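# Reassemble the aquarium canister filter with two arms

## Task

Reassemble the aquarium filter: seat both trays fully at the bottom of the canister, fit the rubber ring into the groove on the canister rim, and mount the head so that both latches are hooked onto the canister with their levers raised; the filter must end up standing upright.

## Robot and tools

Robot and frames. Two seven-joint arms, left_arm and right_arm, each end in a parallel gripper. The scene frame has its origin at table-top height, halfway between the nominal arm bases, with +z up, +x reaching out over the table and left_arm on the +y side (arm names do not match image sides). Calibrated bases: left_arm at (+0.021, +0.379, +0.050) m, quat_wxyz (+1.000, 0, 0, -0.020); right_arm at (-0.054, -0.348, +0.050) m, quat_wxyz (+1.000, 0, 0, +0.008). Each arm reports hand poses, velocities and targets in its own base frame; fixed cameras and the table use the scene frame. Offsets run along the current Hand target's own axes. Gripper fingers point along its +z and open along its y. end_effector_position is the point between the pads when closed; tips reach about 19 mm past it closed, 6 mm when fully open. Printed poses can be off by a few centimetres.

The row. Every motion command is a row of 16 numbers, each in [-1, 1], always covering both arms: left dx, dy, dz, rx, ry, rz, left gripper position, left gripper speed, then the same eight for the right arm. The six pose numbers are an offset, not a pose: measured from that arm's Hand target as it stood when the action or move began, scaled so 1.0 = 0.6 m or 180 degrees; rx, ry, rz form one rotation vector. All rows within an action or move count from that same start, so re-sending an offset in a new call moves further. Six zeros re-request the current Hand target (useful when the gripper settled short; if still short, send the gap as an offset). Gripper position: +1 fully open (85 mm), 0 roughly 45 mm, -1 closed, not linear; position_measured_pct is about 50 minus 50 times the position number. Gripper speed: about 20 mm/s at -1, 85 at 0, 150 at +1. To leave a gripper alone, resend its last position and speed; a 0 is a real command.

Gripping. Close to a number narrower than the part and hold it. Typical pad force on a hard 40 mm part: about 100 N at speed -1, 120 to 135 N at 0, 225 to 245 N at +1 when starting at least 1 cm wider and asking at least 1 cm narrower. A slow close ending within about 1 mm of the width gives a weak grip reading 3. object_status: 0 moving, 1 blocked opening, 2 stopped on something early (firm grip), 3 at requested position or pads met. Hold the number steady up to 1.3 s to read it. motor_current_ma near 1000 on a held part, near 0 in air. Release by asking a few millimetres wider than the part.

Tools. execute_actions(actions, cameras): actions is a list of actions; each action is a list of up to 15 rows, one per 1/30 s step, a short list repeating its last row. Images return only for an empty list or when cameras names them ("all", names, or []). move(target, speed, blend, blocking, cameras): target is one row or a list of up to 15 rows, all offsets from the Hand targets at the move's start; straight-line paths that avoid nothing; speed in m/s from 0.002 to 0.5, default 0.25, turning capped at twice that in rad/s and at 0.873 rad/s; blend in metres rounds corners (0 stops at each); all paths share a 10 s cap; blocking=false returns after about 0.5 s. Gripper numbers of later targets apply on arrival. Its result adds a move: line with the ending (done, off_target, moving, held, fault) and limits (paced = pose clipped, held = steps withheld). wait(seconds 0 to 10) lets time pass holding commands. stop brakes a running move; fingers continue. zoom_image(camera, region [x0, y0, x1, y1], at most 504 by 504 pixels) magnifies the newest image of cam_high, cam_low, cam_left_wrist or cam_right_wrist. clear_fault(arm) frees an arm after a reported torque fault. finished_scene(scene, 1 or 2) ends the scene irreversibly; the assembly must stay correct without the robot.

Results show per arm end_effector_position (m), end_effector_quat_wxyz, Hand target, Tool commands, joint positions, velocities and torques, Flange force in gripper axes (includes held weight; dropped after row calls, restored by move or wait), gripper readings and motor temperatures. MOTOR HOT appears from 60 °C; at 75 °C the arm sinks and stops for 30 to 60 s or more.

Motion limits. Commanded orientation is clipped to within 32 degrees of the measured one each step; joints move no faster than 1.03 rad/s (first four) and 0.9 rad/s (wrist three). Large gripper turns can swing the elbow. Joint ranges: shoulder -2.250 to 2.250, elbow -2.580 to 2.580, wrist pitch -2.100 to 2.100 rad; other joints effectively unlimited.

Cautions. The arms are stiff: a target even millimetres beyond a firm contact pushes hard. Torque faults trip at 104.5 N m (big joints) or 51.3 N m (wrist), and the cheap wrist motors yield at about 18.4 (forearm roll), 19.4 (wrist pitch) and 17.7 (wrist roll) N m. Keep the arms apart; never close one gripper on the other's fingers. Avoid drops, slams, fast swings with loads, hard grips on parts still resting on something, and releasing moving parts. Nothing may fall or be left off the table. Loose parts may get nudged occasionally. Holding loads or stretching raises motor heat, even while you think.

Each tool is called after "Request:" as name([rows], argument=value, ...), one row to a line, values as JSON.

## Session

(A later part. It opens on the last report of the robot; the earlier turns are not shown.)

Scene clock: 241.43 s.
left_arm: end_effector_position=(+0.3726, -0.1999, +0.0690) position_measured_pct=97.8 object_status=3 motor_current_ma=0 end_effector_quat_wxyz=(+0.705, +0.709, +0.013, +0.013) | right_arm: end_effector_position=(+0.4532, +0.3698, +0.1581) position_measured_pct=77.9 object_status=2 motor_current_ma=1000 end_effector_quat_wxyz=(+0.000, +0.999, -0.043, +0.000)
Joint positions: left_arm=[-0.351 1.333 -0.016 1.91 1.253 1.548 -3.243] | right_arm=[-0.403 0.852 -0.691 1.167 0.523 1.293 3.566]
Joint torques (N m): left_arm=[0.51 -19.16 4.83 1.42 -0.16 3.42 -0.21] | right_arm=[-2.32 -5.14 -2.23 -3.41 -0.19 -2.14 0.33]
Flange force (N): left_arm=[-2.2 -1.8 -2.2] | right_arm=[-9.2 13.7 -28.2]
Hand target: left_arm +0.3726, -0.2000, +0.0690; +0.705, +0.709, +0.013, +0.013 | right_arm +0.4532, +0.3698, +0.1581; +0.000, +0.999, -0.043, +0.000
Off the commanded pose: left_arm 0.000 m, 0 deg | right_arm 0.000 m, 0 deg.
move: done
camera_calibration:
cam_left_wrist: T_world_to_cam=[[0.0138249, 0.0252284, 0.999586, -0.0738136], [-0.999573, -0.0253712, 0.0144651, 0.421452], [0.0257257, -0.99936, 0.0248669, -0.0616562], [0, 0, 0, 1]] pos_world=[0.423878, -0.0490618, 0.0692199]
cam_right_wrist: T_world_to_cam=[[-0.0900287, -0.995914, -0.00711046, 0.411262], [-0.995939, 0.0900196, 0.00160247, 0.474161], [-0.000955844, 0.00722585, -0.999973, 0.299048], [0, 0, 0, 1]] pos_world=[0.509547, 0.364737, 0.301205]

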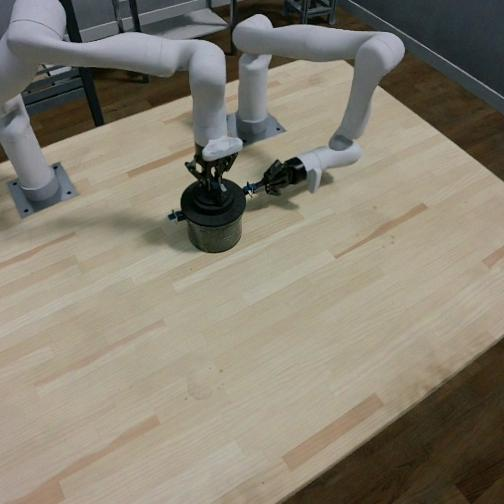

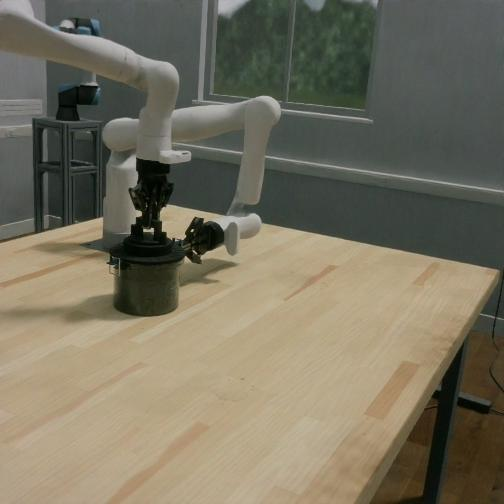

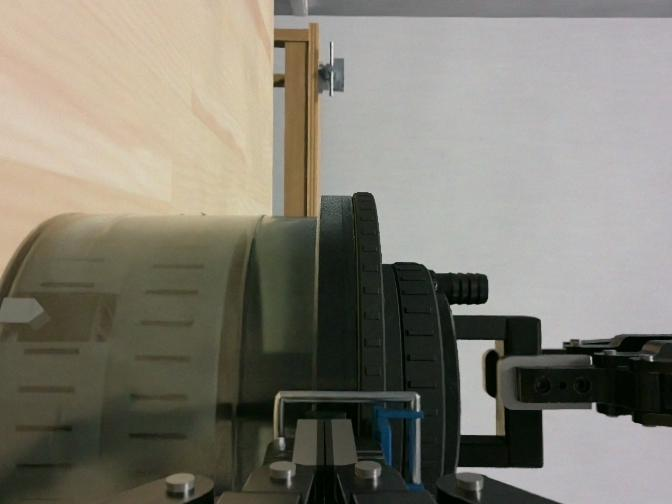

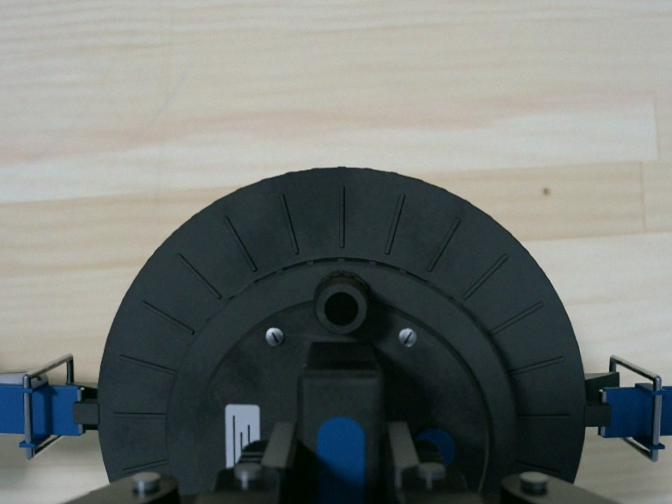

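Request:
move(target=[0.0045,0,0.0002,0,0,0,-0.95,-1, 0,0,0,0,0,0,-0.8,-1], speed=0.03, cameras=["cam_left_wrist","cam_right_wrist"])

Request:
zoom_image(camera="cam_left_wrist", region=[200, 280, 480, 504])

Scene clock: 243.17 s.
left_arm: end_effector_position=(+0.3752, -0.2000, +0.0690) position_measured_pct=97.8 object_status=3 motor_current_ma=0 end_effector_quat_wxyz=(+0.705, +0.709, +0.013, +0.013) | right_arm: end_effector_position=(+0.4532, +0.3698, +0.1581) position_measured_pct=77.9 object_status=2 motor_current_ma=1000 end_effector_quat_wxyz=(+0.000, +0.999, -0.043, +0.000)
Joint positions: left_arm=[-0.35 1.333 -0.014 1.902 1.254 1.549 -3.235] | right_arm=[-0.403 0.852 -0.691 1.167 0.523 1.293 3.566]
Joint torques (N m): left_arm=[0.11 -19.17 4.64 0.92 0.03 3.28 -0.28] | right_arm=[-2.26 -5.18 -2.18 -3.35 -0.16 -2.09 0.34]
Flange force (N): left_arm=[-2.9 -0.8 -1.6] | right_arm=[-9.0 13.4 -28.1]
Hand target: left_arm +0.3753, -0.2000, +0.0690; +0.705, +0.709, +0.013, +0.013 | right_arm +0.4532, +0.3698, +0.1581; +0.000, +0.999, -0.043, +0.000
Off the commanded pose: left_arm 0.000 m, 0 deg | right_arm 0.000 m, 0 deg.
move: done
camera_calibration:
cam_left_wrist: T_world_to_cam=[[0.0138295, 0.0251272, 0.999589, -0.0738557], [-0.999576, -0.0252727, 0.0144646, 0.424154], [0.0256258, -0.999365, 0.024767, -0.0617764], [0, 0, 0, 1]] pos_world=[0.426579, -0.0491618, 0.0692201]
cam_right_wrist: T_world_to_cam=[[-0.0900287, -0.995914, -0.00711046, 0.411262], [-0.995939, 0.0900196, 0.00160247, 0.474161], [-0.000955844, 0.00722585, -0.999973, 0.299048], [0, 0, 0, 1]] pos_world=[0.509547, 0.364737, 0.301205]
Images, in order (width x height): cam_left_wrist 672x504, cam_right_wrist 672x504.

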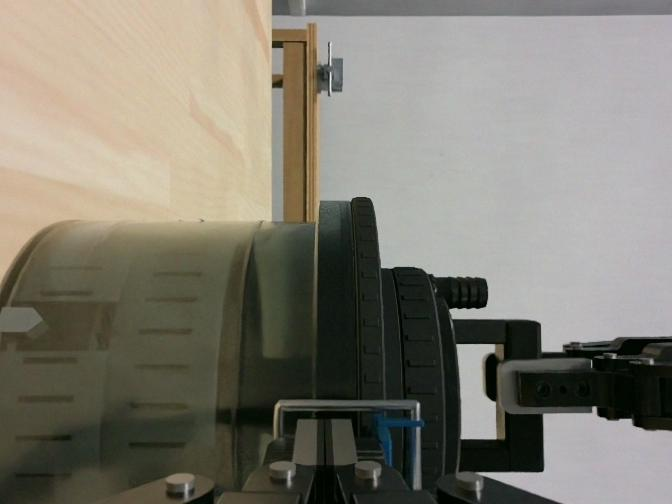

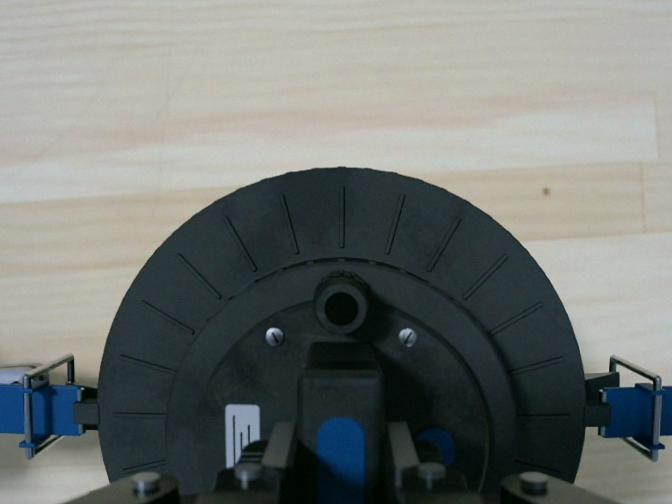

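Scaled by 1.800.

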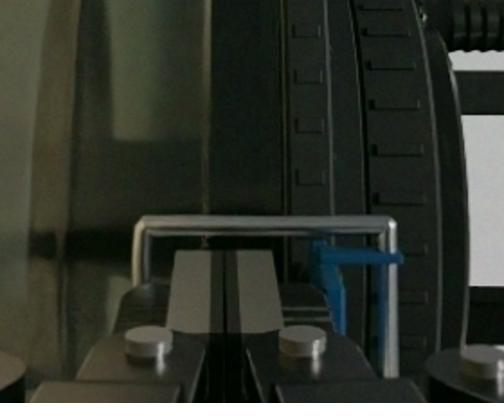

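Request:
move(target=[0.0012,0.0133,0,0,0,0,-0.95,-1, 0,0,0,0,0,0,-0.8,-1], speed=0.03)

Request:
move(target=[0,0.01,0,0,0,0,-0.95,-1, 0,0,0,0,0,0,-0.8,-1], speed=0.03, cameras=["cam_left_wrist","cam_right_wrist"])

Scene clock: 244.83 s.
left_arm: end_effector_position=(+0.3760, -0.2000, +0.0770) position_measured_pct=97.8 object_status=3 motor_current_ma=0 end_effector_quat_wxyz=(+0.705, +0.709, +0.013, +0.013) | right_arm: end_effector_position=(+0.4532, +0.3698, +0.1581) position_measured_pct=77.9 object_status=2 motor_current_ma=1000 end_effector_quat_wxyz=(+0.000, +0.999, -0.043, +0.000)
Joint positions: left_arm=[-0.349 1.313 -0.014 1.913 1.254 1.551 -3.226] | right_arm=[-0.403 0.852 -0.691 1.167 0.523 1.293 3.566]
Joint torques (N m): left_arm=[0.17 -19.28 4.65 1.14 0 3.53 -0.26] | right_arm=[-2.28 -5.15 -2.22 -3.37 -0.16 -2.11 0.33]
Flange force (N): left_arm=[-2.3 -1.8 -1.5] | right_arm=[-9.1 13.5 -28.2]
Hand target: left_arm +0.3760, -0.2000, +0.0770; +0.705, +0.709, +0.013, +0.013 | right_arm +0.4532, +0.3698, +0.1581; +0.000, +0.999, -0.043, +0.000
Off the commanded pose: left_arm 0.000 m, 0 deg | right_arm 0.000 m, 0 deg.
move: done

Scene clock: 245.57 s.
left_arm: end_effector_position=(+0.3760, -0.2001, +0.0830) position_measured_pct=97.8 object_status=3 motor_current_ma=0 end_effector_quat_wxyz=(+0.705, +0.709, +0.013, +0.013) | right_arm: end_effector_position=(+0.4532, +0.3698, +0.1581) position_measured_pct=77.9 object_status=2 motor_current_ma=1000 end_effector_quat_wxyz=(+0.000, +0.999, -0.043, +0.000)
Joint positions: left_arm=[-0.349 1.298 -0.014 1.923 1.254 1.553 -3.221] | right_arm=[-0.403 0.852 -0.691 1.167 0.523 1.293 3.566]
Joint torques (N m): left_arm=[0.03 -19.05 4.72 1.34 -0.01 3.49 -0.29] | right_arm=[-2.27 -5.2 -2.22 -3.4 -0.17 -2.14 0.3]
Flange force (N): left_arm=[-1.4 -1.7 -1.6] | right_arm=[-9.0 13.5 -28.1]
Hand target: left_arm +0.3760, -0.2001, +0.0830; +0.705, +0.709, +0.013, +0.013 | right_arm +0.4532, +0.3698, +0.1581; +0.000, +0.999, -0.043, +0.000
Off the commanded pose: left_arm 0.000 m, 0 deg | right_arm 0.000 m, 0 deg.
move: done
camera_calibration:
cam_left_wrist: T_world_to_cam=[[0.0138267, 0.0252285, 0.999586, -0.0877506], [-0.999573, -0.0253712, 0.0144668, 0.424644], [0.0257257, -0.99936, 0.0248669, -0.0622892], [0, 0, 0, 1]] pos_world=[0.427278, -0.0492618, 0.0831199]
cam_right_wrist: T_world_to_cam=[[-0.0900287, -0.995914, -0.00711046, 0.411262], [-0.995939, 0.0900196, 0.00160247, 0.474161], [-0.000955844, 0.00722585, -0.999973, 0.299048], [0, 0, 0, 1]] pos_world=[0.509547, 0.364737, 0.301205]
Images, in order (width x height): cam_left_wrist 672x504, cam_right_wrist 672x504.

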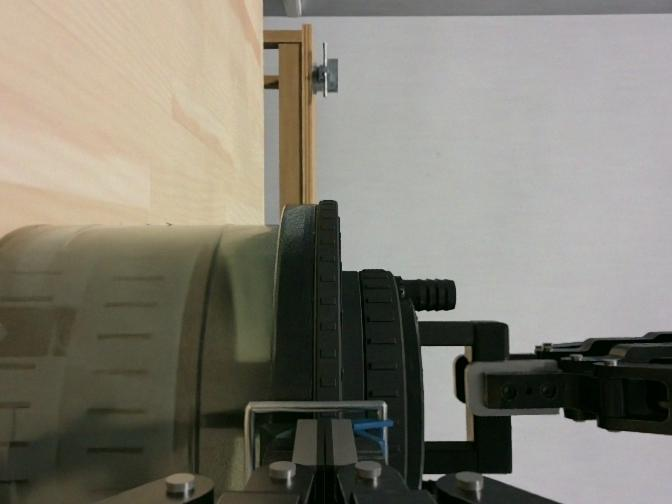

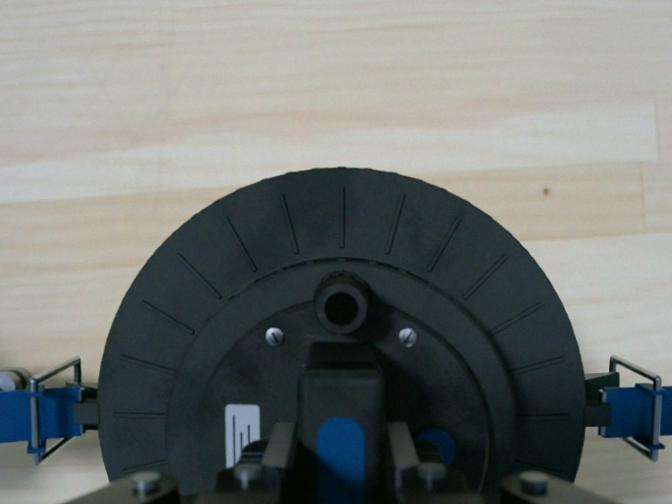

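Request:
move(target=[-0.0002,0.0133,0.005,0,0,0,-0.95,-1, 0,0,0,0,0,0,-0.8,-1], speed=0.03)

Request:
move(target=[-0.0002,0.0077,0.0042,0,0,0,-0.95,-1, 0,0,0,0,0,0,-0.8,-1], speed=0.03, cameras=["cam_left_wrist","cam_right_wrist","cam_high"])

Request:
zoom_image(camera="cam_left_wrist", region=[160, 280, 440, 504])

Scene clock: 246.77 s.
left_arm: end_effector_position=(+0.3760, -0.2031, +0.0909) position_measured_pct=97.8 object_status=3 motor_current_ma=0 end_effector_quat_wxyz=(+0.705, +0.709, +0.013, +0.013) | right_arm: end_effector_position=(+0.4532, +0.3698, +0.1581) position_measured_pct=77.9 object_status=2 motor_current_ma=1000 end_effector_quat_wxyz=(+0.000, +0.999, -0.043, +0.000)
Joint positions: left_arm=[-0.345 1.278 -0.01 1.938 1.26 1.552 -3.216] | right_arm=[-0.403 0.852 -0.691 1.167 0.523 1.293 3.566]
Joint torques (N m): left_arm=[0.24 -18.95 4.93 1 -0.05 3.61 -0.24] | right_arm=[-2.33 -5.14 -2.26 -3.41 -0.15 -2.18 0.33]
Flange force (N): left_arm=[-2.6 -1.2 -1.7] | right_arm=[-9.1 13.6 -28.3]
Hand target: left_arm +0.3760, -0.2031, +0.0910; +0.705, +0.709, +0.013, +0.013 | right_arm +0.4532, +0.3698, +0.1581; +0.000, +0.999, -0.043, +0.000
Off the commanded pose: left_arm 0.000 m, 0 deg | right_arm 0.000 m, 0 deg.
move: done

Scene clock: 247.47 s.
left_arm: end_effector_position=(+0.3760, -0.2056, +0.0955) position_measured_pct=97.8 object_status=3 motor_current_ma=0 end_effector_quat_wxyz=(+0.705, +0.709, +0.013, +0.013) | right_arm: end_effector_position=(+0.4532, +0.3698, +0.1581) position_measured_pct=77.9 object_status=2 motor_current_ma=1000 end_effector_quat_wxyz=(+0.000, +0.999, -0.043, +0.000)
Joint positions: left_arm=[-0.341 1.266 -0.007 1.948 1.265 1.55 -3.213] | right_arm=[-0.403 0.852 -0.691 1.167 0.523 1.293 3.566]
Joint torques (N m): left_arm=[0.22 -19.29 5.35 0.88 -0.06 3.76 -0.22] | right_arm=[-2.08 -5.48 -2.19 -3.45 -0.13 -2.01 0.34]
Flange force (N): left_arm=[-3.2 -2.2 -1.8] | right_arm=[-9.1 13.0 -27.5]
Hand target: left_arm +0.3760, -0.2057, +0.0956; +0.705, +0.709, +0.013, +0.013 | right_arm +0.4532, +0.3698, +0.1581; +0.000, +0.999, -0.043, +0.000
Off the commanded pose: left_arm 0.000 m, 0 deg | right_arm 0.000 m, 0 deg.
move: done
camera_calibration:
cam_left_wrist: T_world_to_cam=[[0.013827, 0.0251285, 0.999589, -0.100213], [-0.999573, -0.0253727, 0.0144646, 0.424322], [0.0257257, -0.999362, 0.024767, -0.0680896], [0, 0, 0, 1]] pos_world=[0.427278, -0.0547618, 0.0957201]
cam_right_wrist: T_world_to_cam=[[-0.0900287, -0.995914, -0.00711046, 0.411262], [-0.995939, 0.0900196, 0.00160247, 0.474161], [-0.000955844, 0.00722585, -0.999973, 0.299048], [0, 0, 0, 1]] pos_world=[0.509547, 0.364737, 0.301205]
Images, in order (width x height): cam_high 504x504, cam_left_wrist 672x504, cam_right_wrist 672x504.

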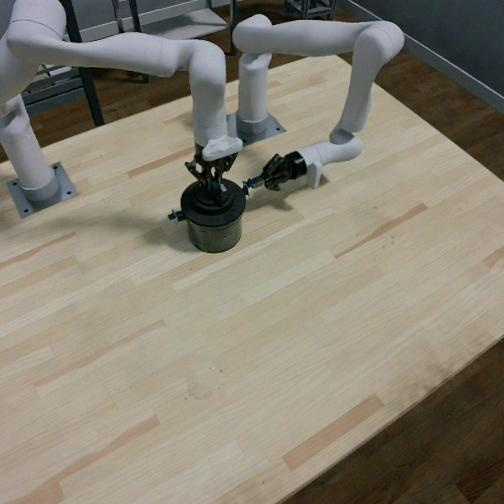

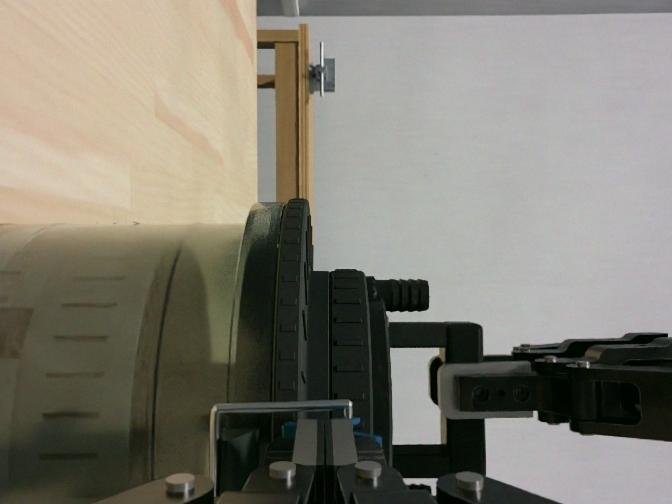

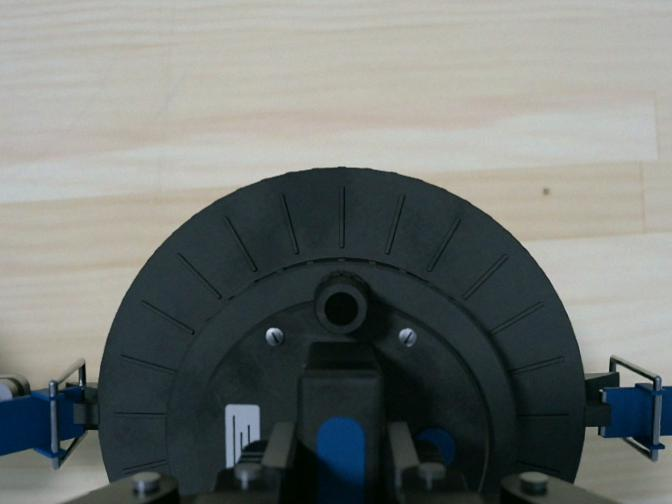

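Scaled by 1.800.

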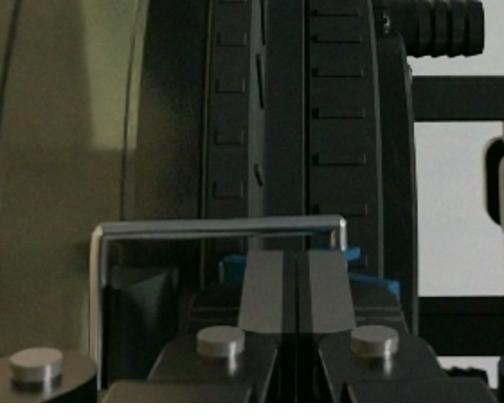

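Request:
move(target=[-0.0003,0.0067,0.0073,0,0,0,-0.95,-1, 0,0,0,0,0,0,-0.8,-1], speed=0.03)

Request:
move(target=[-0.0004,0.005,0.01,0,0,0,-0.95,-1, 0,0,0,0,0,0,-0.8,-1], speed=0.03, cameras=["cam_left_wrist","cam_right_wrist","cam_high"])

Request:
zoom_image(camera="cam_left_wrist", region=[160, 280, 440, 504])

Scene clock: 248.80 s.
left_arm: end_effector_position=(+0.3759, -0.2100, +0.0995) position_measured_pct=97.8 object_status=3 motor_current_ma=0 end_effector_quat_wxyz=(+0.705, +0.709, +0.013, +0.013) | right_arm: end_effector_position=(+0.4532, +0.3698, +0.1581) position_measured_pct=77.9 object_status=2 motor_current_ma=1000 end_effector_quat_wxyz=(+0.000, +0.999, -0.043, +0.000)
Joint positions: left_arm=[-0.333 1.256 -0.002 1.958 1.274 1.546 -3.212] | right_arm=[-0.403 0.852 -0.691 1.167 0.523 1.293 3.566]
Joint torques (N m): left_arm=[2.04 -20.03 7.38 2.19 -0.15 4.6 -0.22] | right_arm=[-0.14 -4.56 -0.43 -2.36 0.4 -1.08 0.34]
Flange force (N): left_arm=[-1.4 -6.5 -6.9] | right_arm=[-9.4 8.7 -29.1]
Hand target: left_arm +0.3759, -0.2101, +0.0996; +0.705, +0.709, +0.013, +0.013 | right_arm +0.4532, +0.3698, +0.1581; +0.000, +0.999, -0.043, +0.000
Off the commanded pose: left_arm 0.000 m, 0 deg | right_arm 0.000 m, 0 deg.
move: done

Scene clock: 249.53 s.
left_arm: end_effector_position=(+0.3759, -0.2161, +0.1025) position_measured_pct=97.8 object_status=3 motor_current_ma=0 end_effector_quat_wxyz=(+0.705, +0.709, +0.013, +0.013) | right_arm: end_effector_position=(+0.4532, +0.3698, +0.1581) position_measured_pct=77.9 object_status=2 motor_current_ma=1000 end_effector_quat_wxyz=(+0.000, +0.999, -0.043, +0.000)
Joint positions: left_arm=[-0.324 1.249 0.004 1.967 1.286 1.54 -3.213] | right_arm=[-0.403 0.852 -0.691 1.167 0.523 1.293 3.566]
Joint torques (N m): left_arm=[0.26 -18.57 4.27 0.91 0 3.13 -0.27] | right_arm=[-0.72 -4.98 -1.08 -2.45 0.13 -1.16 0.43]
Flange force (N): left_arm=[-1.8 -0.4 -1.6] | right_arm=[-8.8 9.2 -28.2]
Hand target: left_arm +0.3759, -0.2161, +0.1025; +0.705, +0.709, +0.013, +0.013 | right_arm +0.4532, +0.3698, +0.1581; +0.000, +0.999, -0.043, +0.000
Off the commanded pose: left_arm 0.000 m, 0 deg | right_arm 0.000 m, 0 deg.
move: done
camera_calibration:
cam_left_wrist: T_world_to_cam=[[0.0138288, 0.0251285, 0.999589, -0.106948], [-0.999573, -0.0253726, 0.0144664, 0.423857], [0.0257257, -0.999362, 0.0247669, -0.0786538], [0, 0, 0, 1]] pos_world=[0.427178, -0.0651618, 0.10272]
cam_right_wrist: T_world_to_cam=[[-0.0900288, -0.995913, -0.00721005, 0.411292], [-0.995939, 0.0900194, 0.00161146, 0.474159], [-0.00095583, 0.00732584, -0.999973, 0.299012], [0, 0, 0, 1]] pos_world=[0.509547, 0.364737, 0.301205]
Images, in order (width x height): cam_high 504x504, cam_left_wrist 672x504, cam_right_wrist 672x504.

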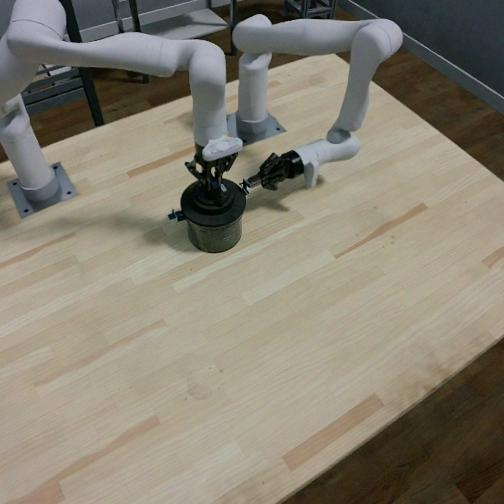

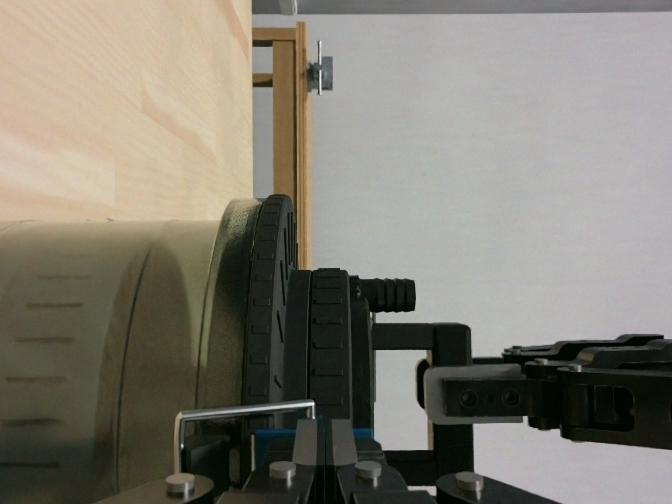

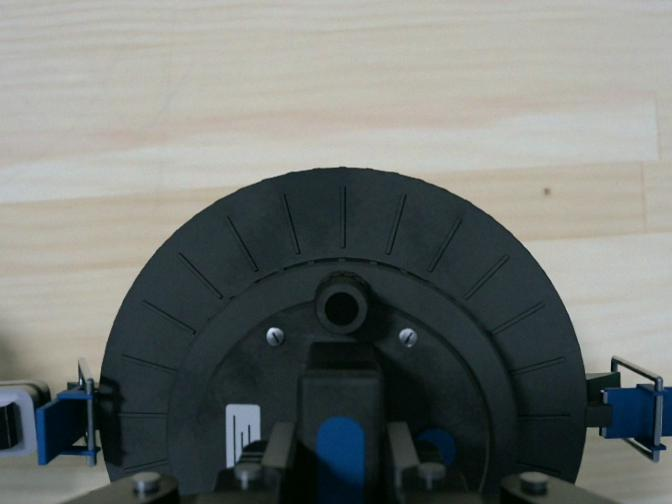

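Scaled by 1.800.

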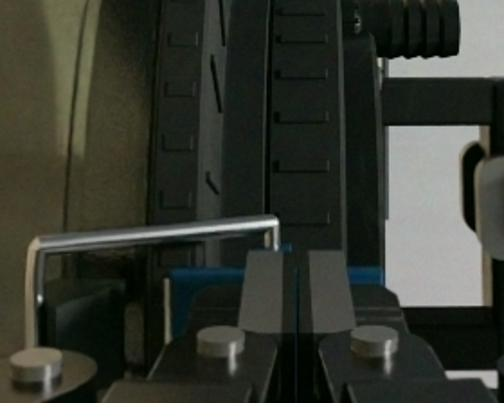

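Request:
move(target=[-0.0003,0.001,0.0083,0,0,0,-0.95,-1, 0,0,0,0,0,0,-0.8,-1], speed=0.03, cameras=["cam_left_wrist","cam_right_wrist"])

Scene clock: 250.50 s.
left_arm: end_effector_position=(+0.3760, -0.2210, +0.1031) position_measured_pct=97.8 object_status=3 motor_current_ma=0 end_effector_quat_wxyz=(+0.705, +0.709, +0.013, +0.013) | right_arm: end_effector_position=(+0.4532, +0.3697, +0.1581) position_measured_pct=77.9 object_status=2 motor_current_ma=1000 end_effector_quat_wxyz=(+0.000, +0.999, -0.044, +0.000)
Joint positions: left_arm=[-0.315 1.248 0.01 1.972 1.297 1.534 -3.215] | right_arm=[-0.403 0.852 -0.691 1.167 0.523 1.293 3.566]
Joint torques (N m): left_arm=[7.06 -17 9.4 2.39 -0.05 2.71 -0.24] | right_arm=[-4.05 -4.6 -3.55 -4.1 -0.4 -3.34 0.3]
Flange force (N): left_arm=[-1.8 1.3 -20.4] | right_arm=[-9.5 18.1 -29.7]
Hand target: left_arm +0.3759, -0.2211, +0.1031; +0.705, +0.709, +0.013, +0.013 | right_arm +0.4532, +0.3698, +0.1581; +0.000, +0.999, -0.043, +0.000
Off the commanded pose: left_arm 0.000 m, 0 deg | right_arm 0.000 m, 0 deg.
move: done
camera_calibration:
cam_left_wrist: T_world_to_cam=[[0.0138266, 0.0250299, 0.999591, -0.107432], [-0.999571, -0.0254741, 0.0144642, 0.423816], [0.0258257, -0.999362, 0.024667, -0.0836004], [0, 0, 0, 1]] pos_world=[0.427278, -0.0700617, 0.10332]
cam_right_wrist: T_world_to_cam=[[-0.0901357, -0.995905, -0.0070095, 0.411192], [-0.995929, 0.0901267, 0.00159468, 0.474229], [-0.000956404, 0.00712471, -0.999974, 0.299086], [0, 0, 0, 1]] pos_world=[0.509647, 0.364637, 0.301205]
Images, in order (width x height): cam_left_wrist 672x504, cam_right_wrist 672x504.

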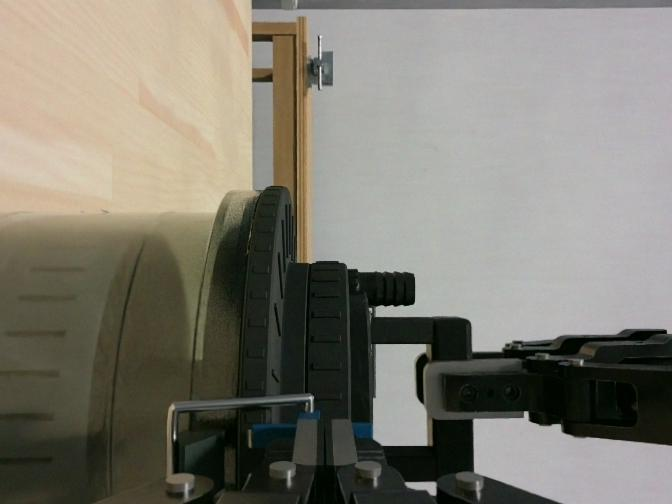

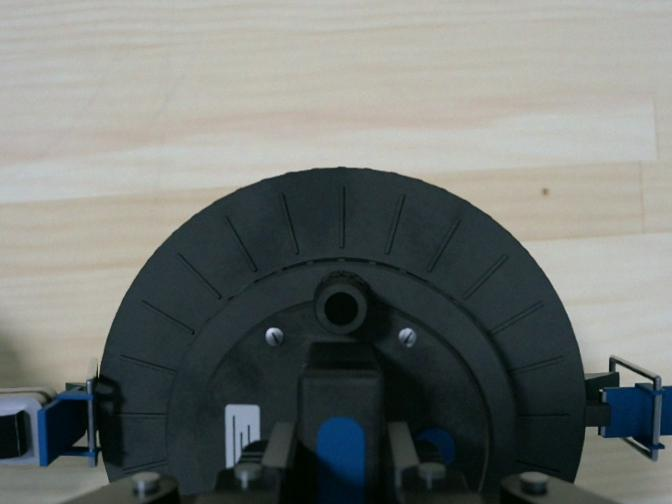

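Request:
move(target=[0,0,-0.004,0,0,0,-0.95,-1, 0,0,-0.0012,0,0,0,-0.8,-1], speed=0.03)

Request:
execute_actions([
  [[0,0,0,0,0,0,-0.95,-1,0,0,0,0,0,0,-0.3,-1]],
  [[0,0,0,0,0,0,-0.95,-1,0,0,0,0,0,0,-0.3,-1]],
], cameras=["cam_left_wrist","cam_right_wrist","cam_low","cam_high"])

Scene clock: 251.80 s.
left_arm: end_effector_position=(+0.3758, -0.2187, +0.1031) position_measured_pct=97.8 object_status=3 motor_current_ma=0 end_effector_quat_wxyz=(+0.705, +0.709, +0.013, +0.013) | right_arm: end_effector_position=(+0.4532, +0.3698, +0.1588) position_measured_pct=77.9 object_status=2 motor_current_ma=1000 end_effector_quat_wxyz=(+0.000, +0.999, -0.043, +0.000)
Joint positions: left_arm=[-0.319 1.248 0.008 1.971 1.292 1.537 -3.214] | right_arm=[-0.403 0.852 -0.692 1.166 0.523 1.295 3.567]
Joint torques (N m): left_arm=[0.16 -18.72 4.35 0.74 0.04 2.97 -0.26] | right_arm=[-2.11 -11.87 -3.73 -6.27 -0.2 -2.02 0.29]
Flange force (N): left_arm=[-2.3 -0.6 -1.6] | right_arm=[-8.4 12.5 -16.4]
Hand target: left_arm +0.3758, -0.2187, +0.1031; +0.705, +0.709, +0.013, +0.013 | right_arm +0.4532, +0.3698, +0.1589; +0.000, +0.999, -0.043, +0.000
Off the commanded pose: left_arm 0.000 m, 0 deg | right_arm 0.000 m, 0 deg.
move: done

Scene clock: 253.00 s.
left_arm: end_effector_position=(+0.3758, -0.2187, +0.1031) position_measured_pct=97.8 object_status=3 motor_current_ma=0 end_effector_quat_wxyz=(+0.705, +0.709, +0.013, +0.013) | right_arm: end_effector_position=(+0.4532, +0.3698, +0.1588) position_measured_pct=64.9 object_status=3 motor_current_ma=0 end_effector_quat_wxyz=(+0.000, +0.999, -0.043, +0.000)
Joint positions: left_arm=[-0.319 1.248 0.008 1.971 1.291 1.537 -3.214] | right_arm=[-0.403 0.852 -0.692 1.166 0.523 1.295 3.567]
Joint torques (N m): left_arm=[-0.05 -18.59 4.33 0.78 0.02 3.06 -0.26] | right_arm=[-0.43 -21.61 -5.1 -8.76 -0.43 -0.13 0.41]
Hand target: left_arm +0.3758, -0.2187, +0.1031; +0.705, +0.709, +0.013, +0.013 | right_arm +0.4532, +0.3698, +0.1588; +0.000, +0.999, -0.043, +0.000
Off the commanded pose: left_arm 0.000 m, 0 deg | right_arm 0.000 m, 0 deg.
camera_calibration:
cam_left_wrist: T_world_to_cam=[[0.0138288, 0.0251285, 0.999589, -0.107478], [-0.999573, -0.0253726, 0.0144664, 0.42368], [0.0257257, -0.999362, 0.0247669, -0.0813643], [0, 0, 0, 1]] pos_world=[0.427078, -0.0678618, 0.10332]
cam_right_wrist: T_world_to_cam=[[-0.0900287, -0.995914, -0.00711046, 0.411268], [-0.995939, 0.0900196, 0.00160247, 0.47416], [-0.000955844, 0.00722585, -0.999973, 0.299848], [0, 0, 0, 1]] pos_world=[0.509547, 0.364737, 0.302005]

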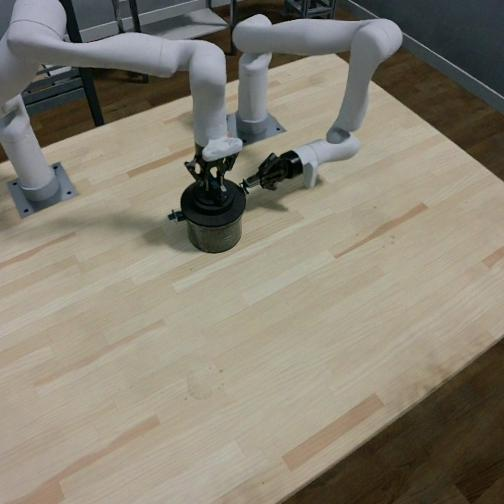

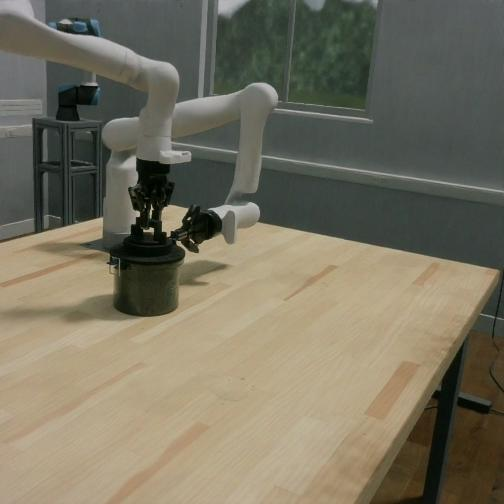

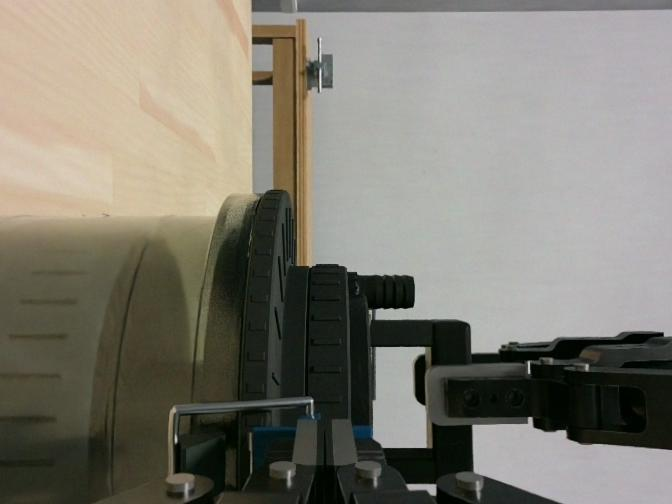

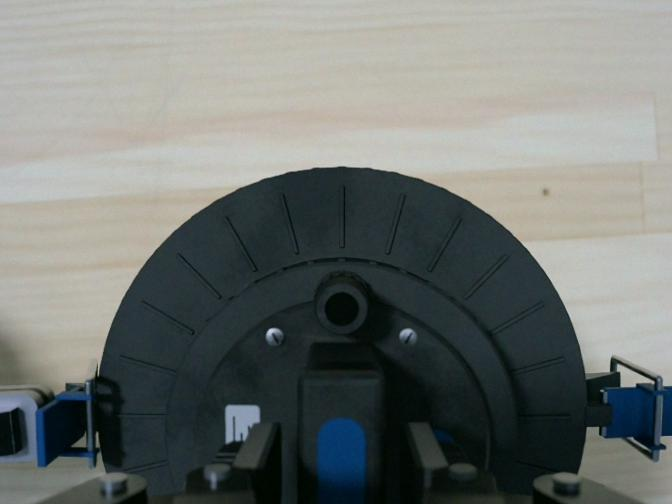

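Request:
move([
  [0,0,0,0,0,0,-0.95,-1, 0,0,-0.167,0,0,0,-0.3,-1],
  [0,0,0,0,0,0,-0.95,-1, 0.0211,0.3997,-0.168,0.499,-0.0084,-0.0084,-0.95,0],
], speed=[0.08,0.25], cameras=["all"])

Scene clock: 260.83 s.
left_arm: end_effector_position=(+0.3758, -0.2187, +0.1031) position_measured_pct=97.8 object_status=3 motor_current_ma=0 end_effector_quat_wxyz=(+0.705, +0.709, +0.013, +0.013) | right_arm: end_effector_position=(+0.4450, +0.1298, +0.2598) position_measured_pct=97.8 object_status=0 motor_current_ma=0 end_effector_quat_wxyz=(+0.706, -0.708, +0.019, -0.019)
Joint positions: left_arm=[-0.319 1.248 0.008 1.971 1.291 1.537 -3.214] | right_arm=[1.082 1.511 -1.466 1.769 -0.136 0.842 4.864]
Joint torques (N m): left_arm=[-0.08 -18.62 4.34 0.78 -0.02 3.04 -0.21] | right_arm=[-0.4 -15.35 -11.77 -1.77 -2.47 0.31 0.45]
Flange force (N): left_arm=[-2.3 -0.5 -1.0] | right_arm=[-5.7 0.2 0.4]
Hand target: left_arm +0.3758, -0.2187, +0.1031; +0.705, +0.709, +0.013, +0.013 | right_arm +0.4450, +0.1298, +0.2598; +0.706, -0.708, +0.019, -0.019
Off the commanded pose: left_arm 0.000 m, 0 deg | right_arm 0.000 m, 0 deg.
move: done
camera_calibration:
cam_left_wrist: T_world_to_cam=[[0.0138288, 0.0251285, 0.999589, -0.107478], [-0.999573, -0.0253726, 0.0144664, 0.42368], [0.0257257, -0.999362, 0.0247669, -0.0813643], [0, 0, 0, 1]] pos_world=[0.427078, -0.0678618, 0.10332]
cam_right_wrist: T_world_to_cam=[[-0.00266924, 0.00422394, -0.999988, 0.261464], [-0.998678, 0.0513217, 0.00288253, 0.493297], [0.0513332, 0.998673, 0.00408136, -0.0103956], [0, 0, 0, 1]] pos_world=[0.493877, -0.0160394, 0.260081]

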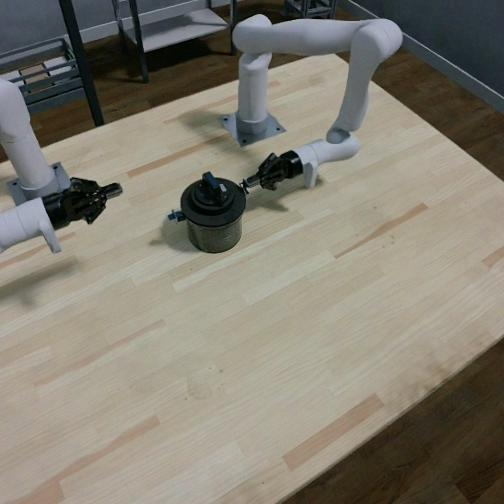

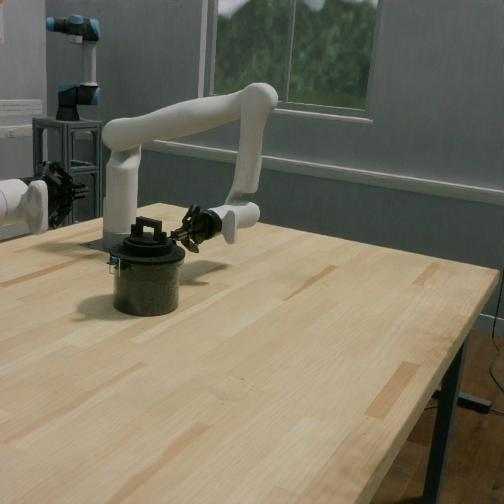

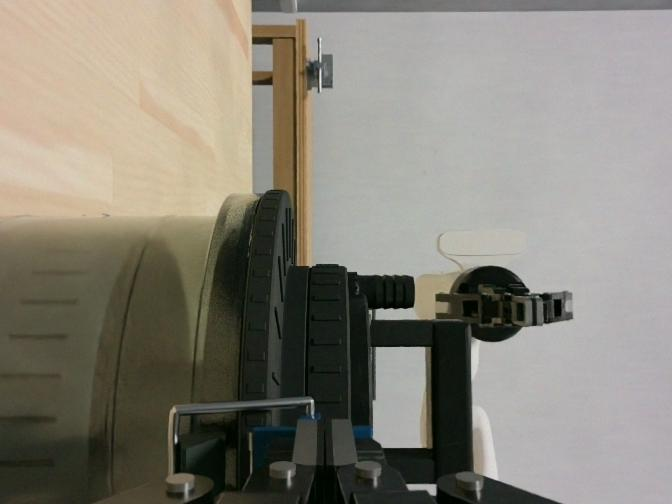

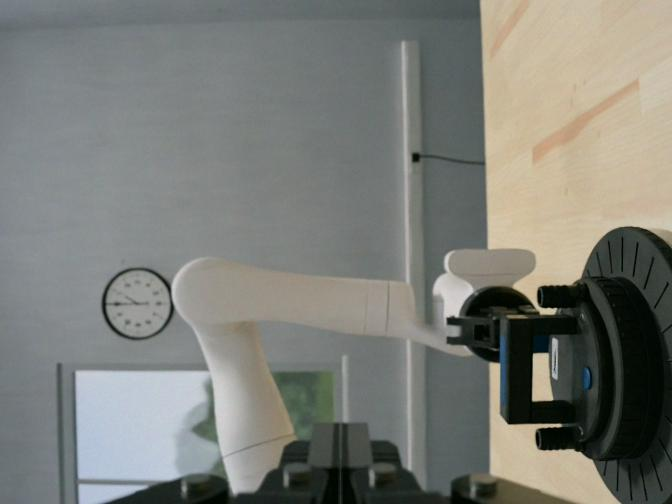

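Request:
move(target=[0,0,0,0,0,0,-0.95,-1, -0.017,0.3117,0.0993,0,0,0,-0.95,0], speed=0.15, cameras=["all"])

Request:
zoom_image(camera="cam_right_wrist", region=[200, 200, 480, 504])

Scene clock: 263.53 s.
left_arm: end_effector_position=(+0.3758, -0.2187, +0.1031) position_measured_pct=97.8 object_status=3 motor_current_ma=0 end_effector_quat_wxyz=(+0.705, +0.709, +0.013, +0.013) | right_arm: end_effector_position=(+0.4380, +0.1892, +0.0726) position_measured_pct=97.8 object_status=3 motor_current_ma=0 end_effector_quat_wxyz=(+0.706, -0.708, +0.019, -0.019)
Joint positions: left_arm=[-0.319 1.248 0.008 1.971 1.291 1.537 -3.214] | right_arm=[0.976 1.852 -1.254 1.693 0.037 0.749 5.105]
Joint torques (N m): left_arm=[0.07 -18.66 4.27 0.83 -0.01 3.07 -0.28] | right_arm=[-0.65 -14.58 -11.2 2.09 -2.1 1.05 0.36]
Flange force (N): left_arm=[-2.0 -0.6 -1.2] | right_arm=[-8.4 -3.0 -0.8]
Hand target: left_arm +0.3758, -0.2187, +0.1031; +0.705, +0.709, +0.013, +0.013 | right_arm +0.4380, +0.1892, +0.0725; +0.706, -0.708, +0.019, -0.019
Off the commanded pose: left_arm 0.000 m, 0 deg | right_arm 0.000 m, 0 deg.
move: done
camera_calibration:
cam_left_wrist: T_world_to_cam=[[0.0138288, 0.0251285, 0.999589, -0.107478], [-0.999573, -0.0253726, 0.0144664, 0.42368], [0.0257257, -0.999362, 0.0247669, -0.0813643], [0, 0, 0, 1]] pos_world=[0.427078, -0.0678618, 0.10332]
cam_right_wrist: T_world_to_cam=[[-0.00276833, 0.00422792, -0.999987, 0.074045], [-0.998678, 0.0513208, 0.00298168, 0.483795], [0.0513328, 0.998673, 0.00408026, -0.0684933], [0, 0, 0, 1]] pos_world=[0.486877, 0.0432606, 0.072881]

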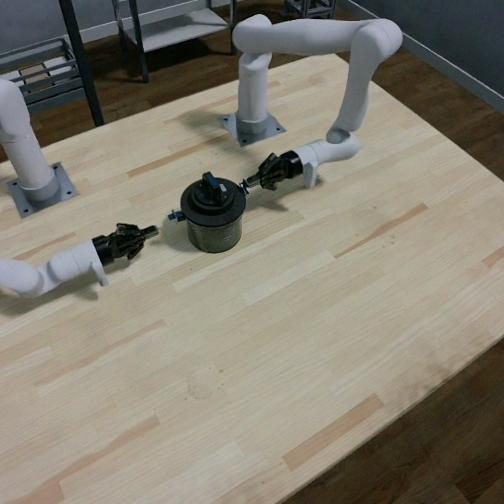

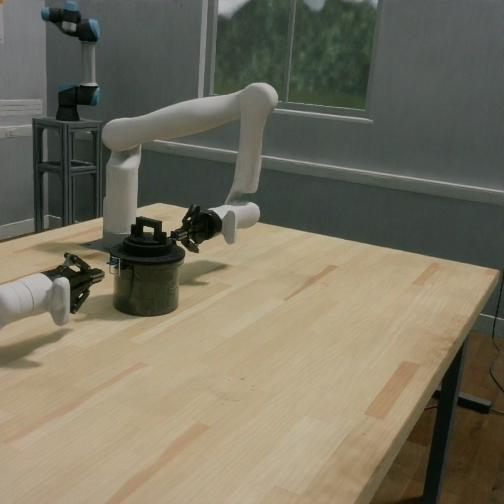

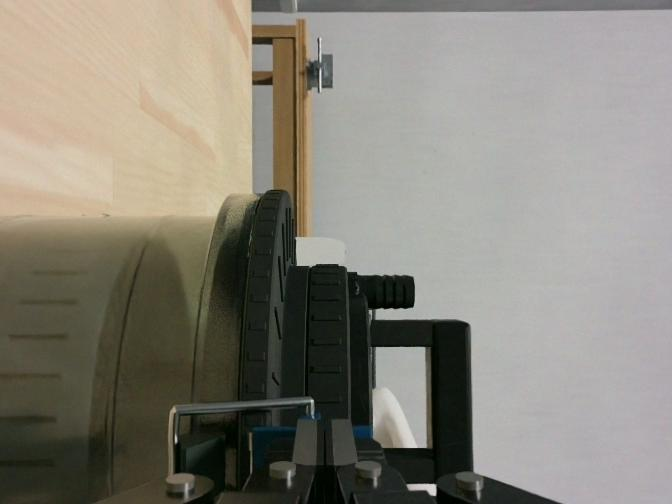

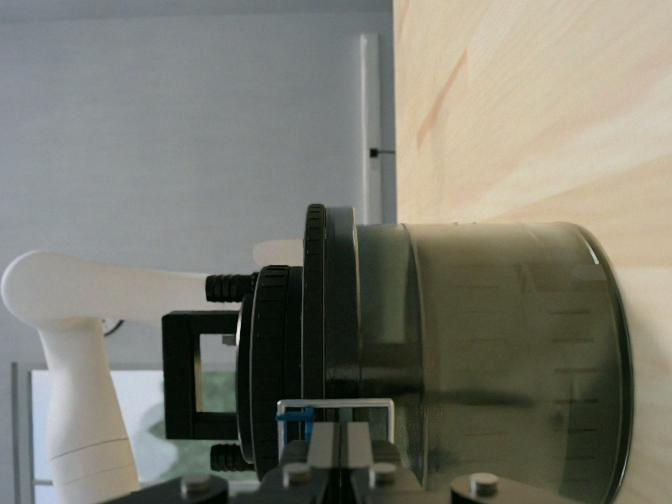

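Scaled by 1.658.

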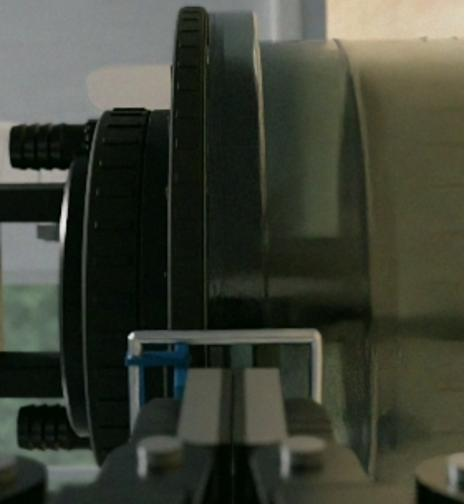

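Request:
move(target=[0,0,0,0,0,0,-0.95,-1, -0.0118,0,0.0328,0,0,0,-0.95,0], speed=0.06, cameras=["cam_right_wrist","cam_high"])

Request:
zoom_image(camera="cam_right_wrist", region=[200, 200, 480, 504])

Request:
zoom_image(camera="cam_high", region=[90, 150, 270, 290])

Scene clock: 265.20 s.
left_arm: end_effector_position=(+0.3758, -0.2187, +0.1031) position_measured_pct=97.8 object_status=3 motor_current_ma=0 end_effector_quat_wxyz=(+0.705, +0.709, +0.013, +0.013) | right_arm: end_effector_position=(+0.4320, +0.2092, +0.0725) position_measured_pct=97.8 object_status=3 motor_current_ma=0 end_effector_quat_wxyz=(+0.706, -0.708, +0.019, -0.019)
Joint positions: left_arm=[-0.319 1.248 0.008 1.971 1.291 1.537 -3.214] | right_arm=[0.952 1.864 -1.256 1.73 0.04 0.687 5.108]
Joint torques (N m): left_arm=[0.07 -18.65 4.29 0.79 -0.02 3.06 -0.26] | right_arm=[-0.48 -14.32 -11.19 2.43 -2.03 0.81 0.47]
Flange force (N): left_arm=[-2.1 -0.5 -1.2] | right_arm=[-7.1 -2.4 -1.6]
Hand target: left_arm +0.3758, -0.2187, +0.1031; +0.705, +0.709, +0.013, +0.013 | right_arm +0.4319, +0.2093, +0.0725; +0.706, -0.708, +0.019, -0.019
Off the commanded pose: left_arm 0.000 m, 0 deg | right_arm 0.000 m, 0 deg.
move: done
camera_calibration:
cam_right_wrist: T_world_to_cam=[[-0.00266483, 0.00432358, -0.999987, 0.0737884], [-0.998683, 0.0512216, 0.00288282, 0.476793], [0.0512334, 0.998678, 0.00418139, -0.0881182], [0, 0, 0, 1]] pos_world=[0.480876, 0.0632606, 0.0727814]
Images, in order (width x height): cam_high 504x504, cam_right_wrist 672x504.

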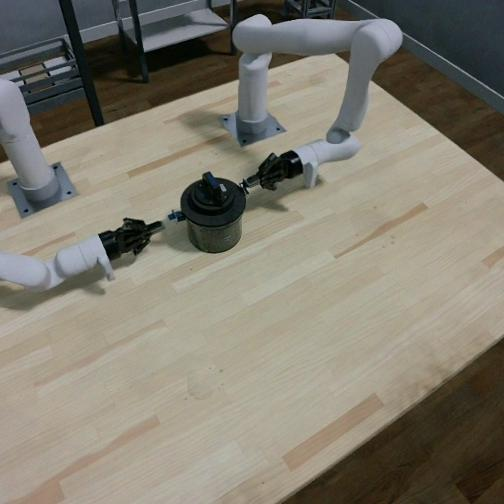

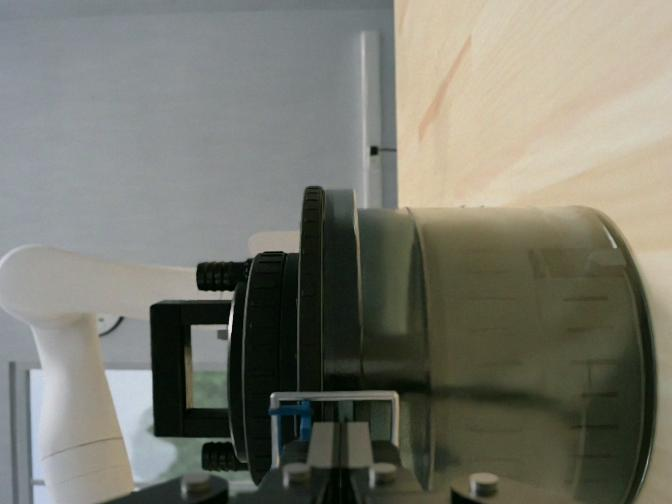

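Scaled by 1.658.

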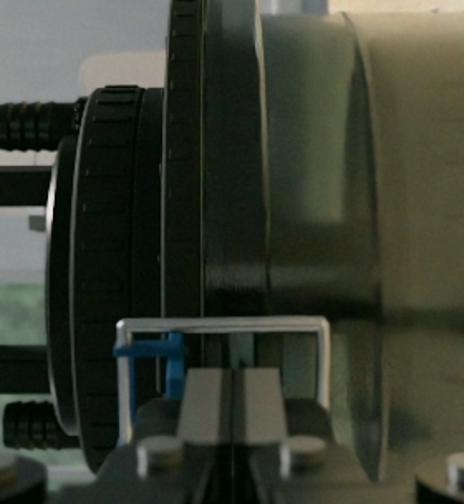

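Scaled by 2.800.

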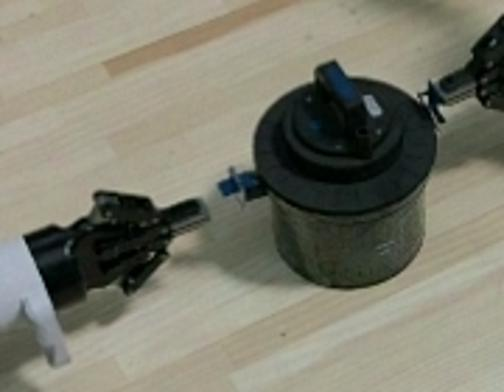

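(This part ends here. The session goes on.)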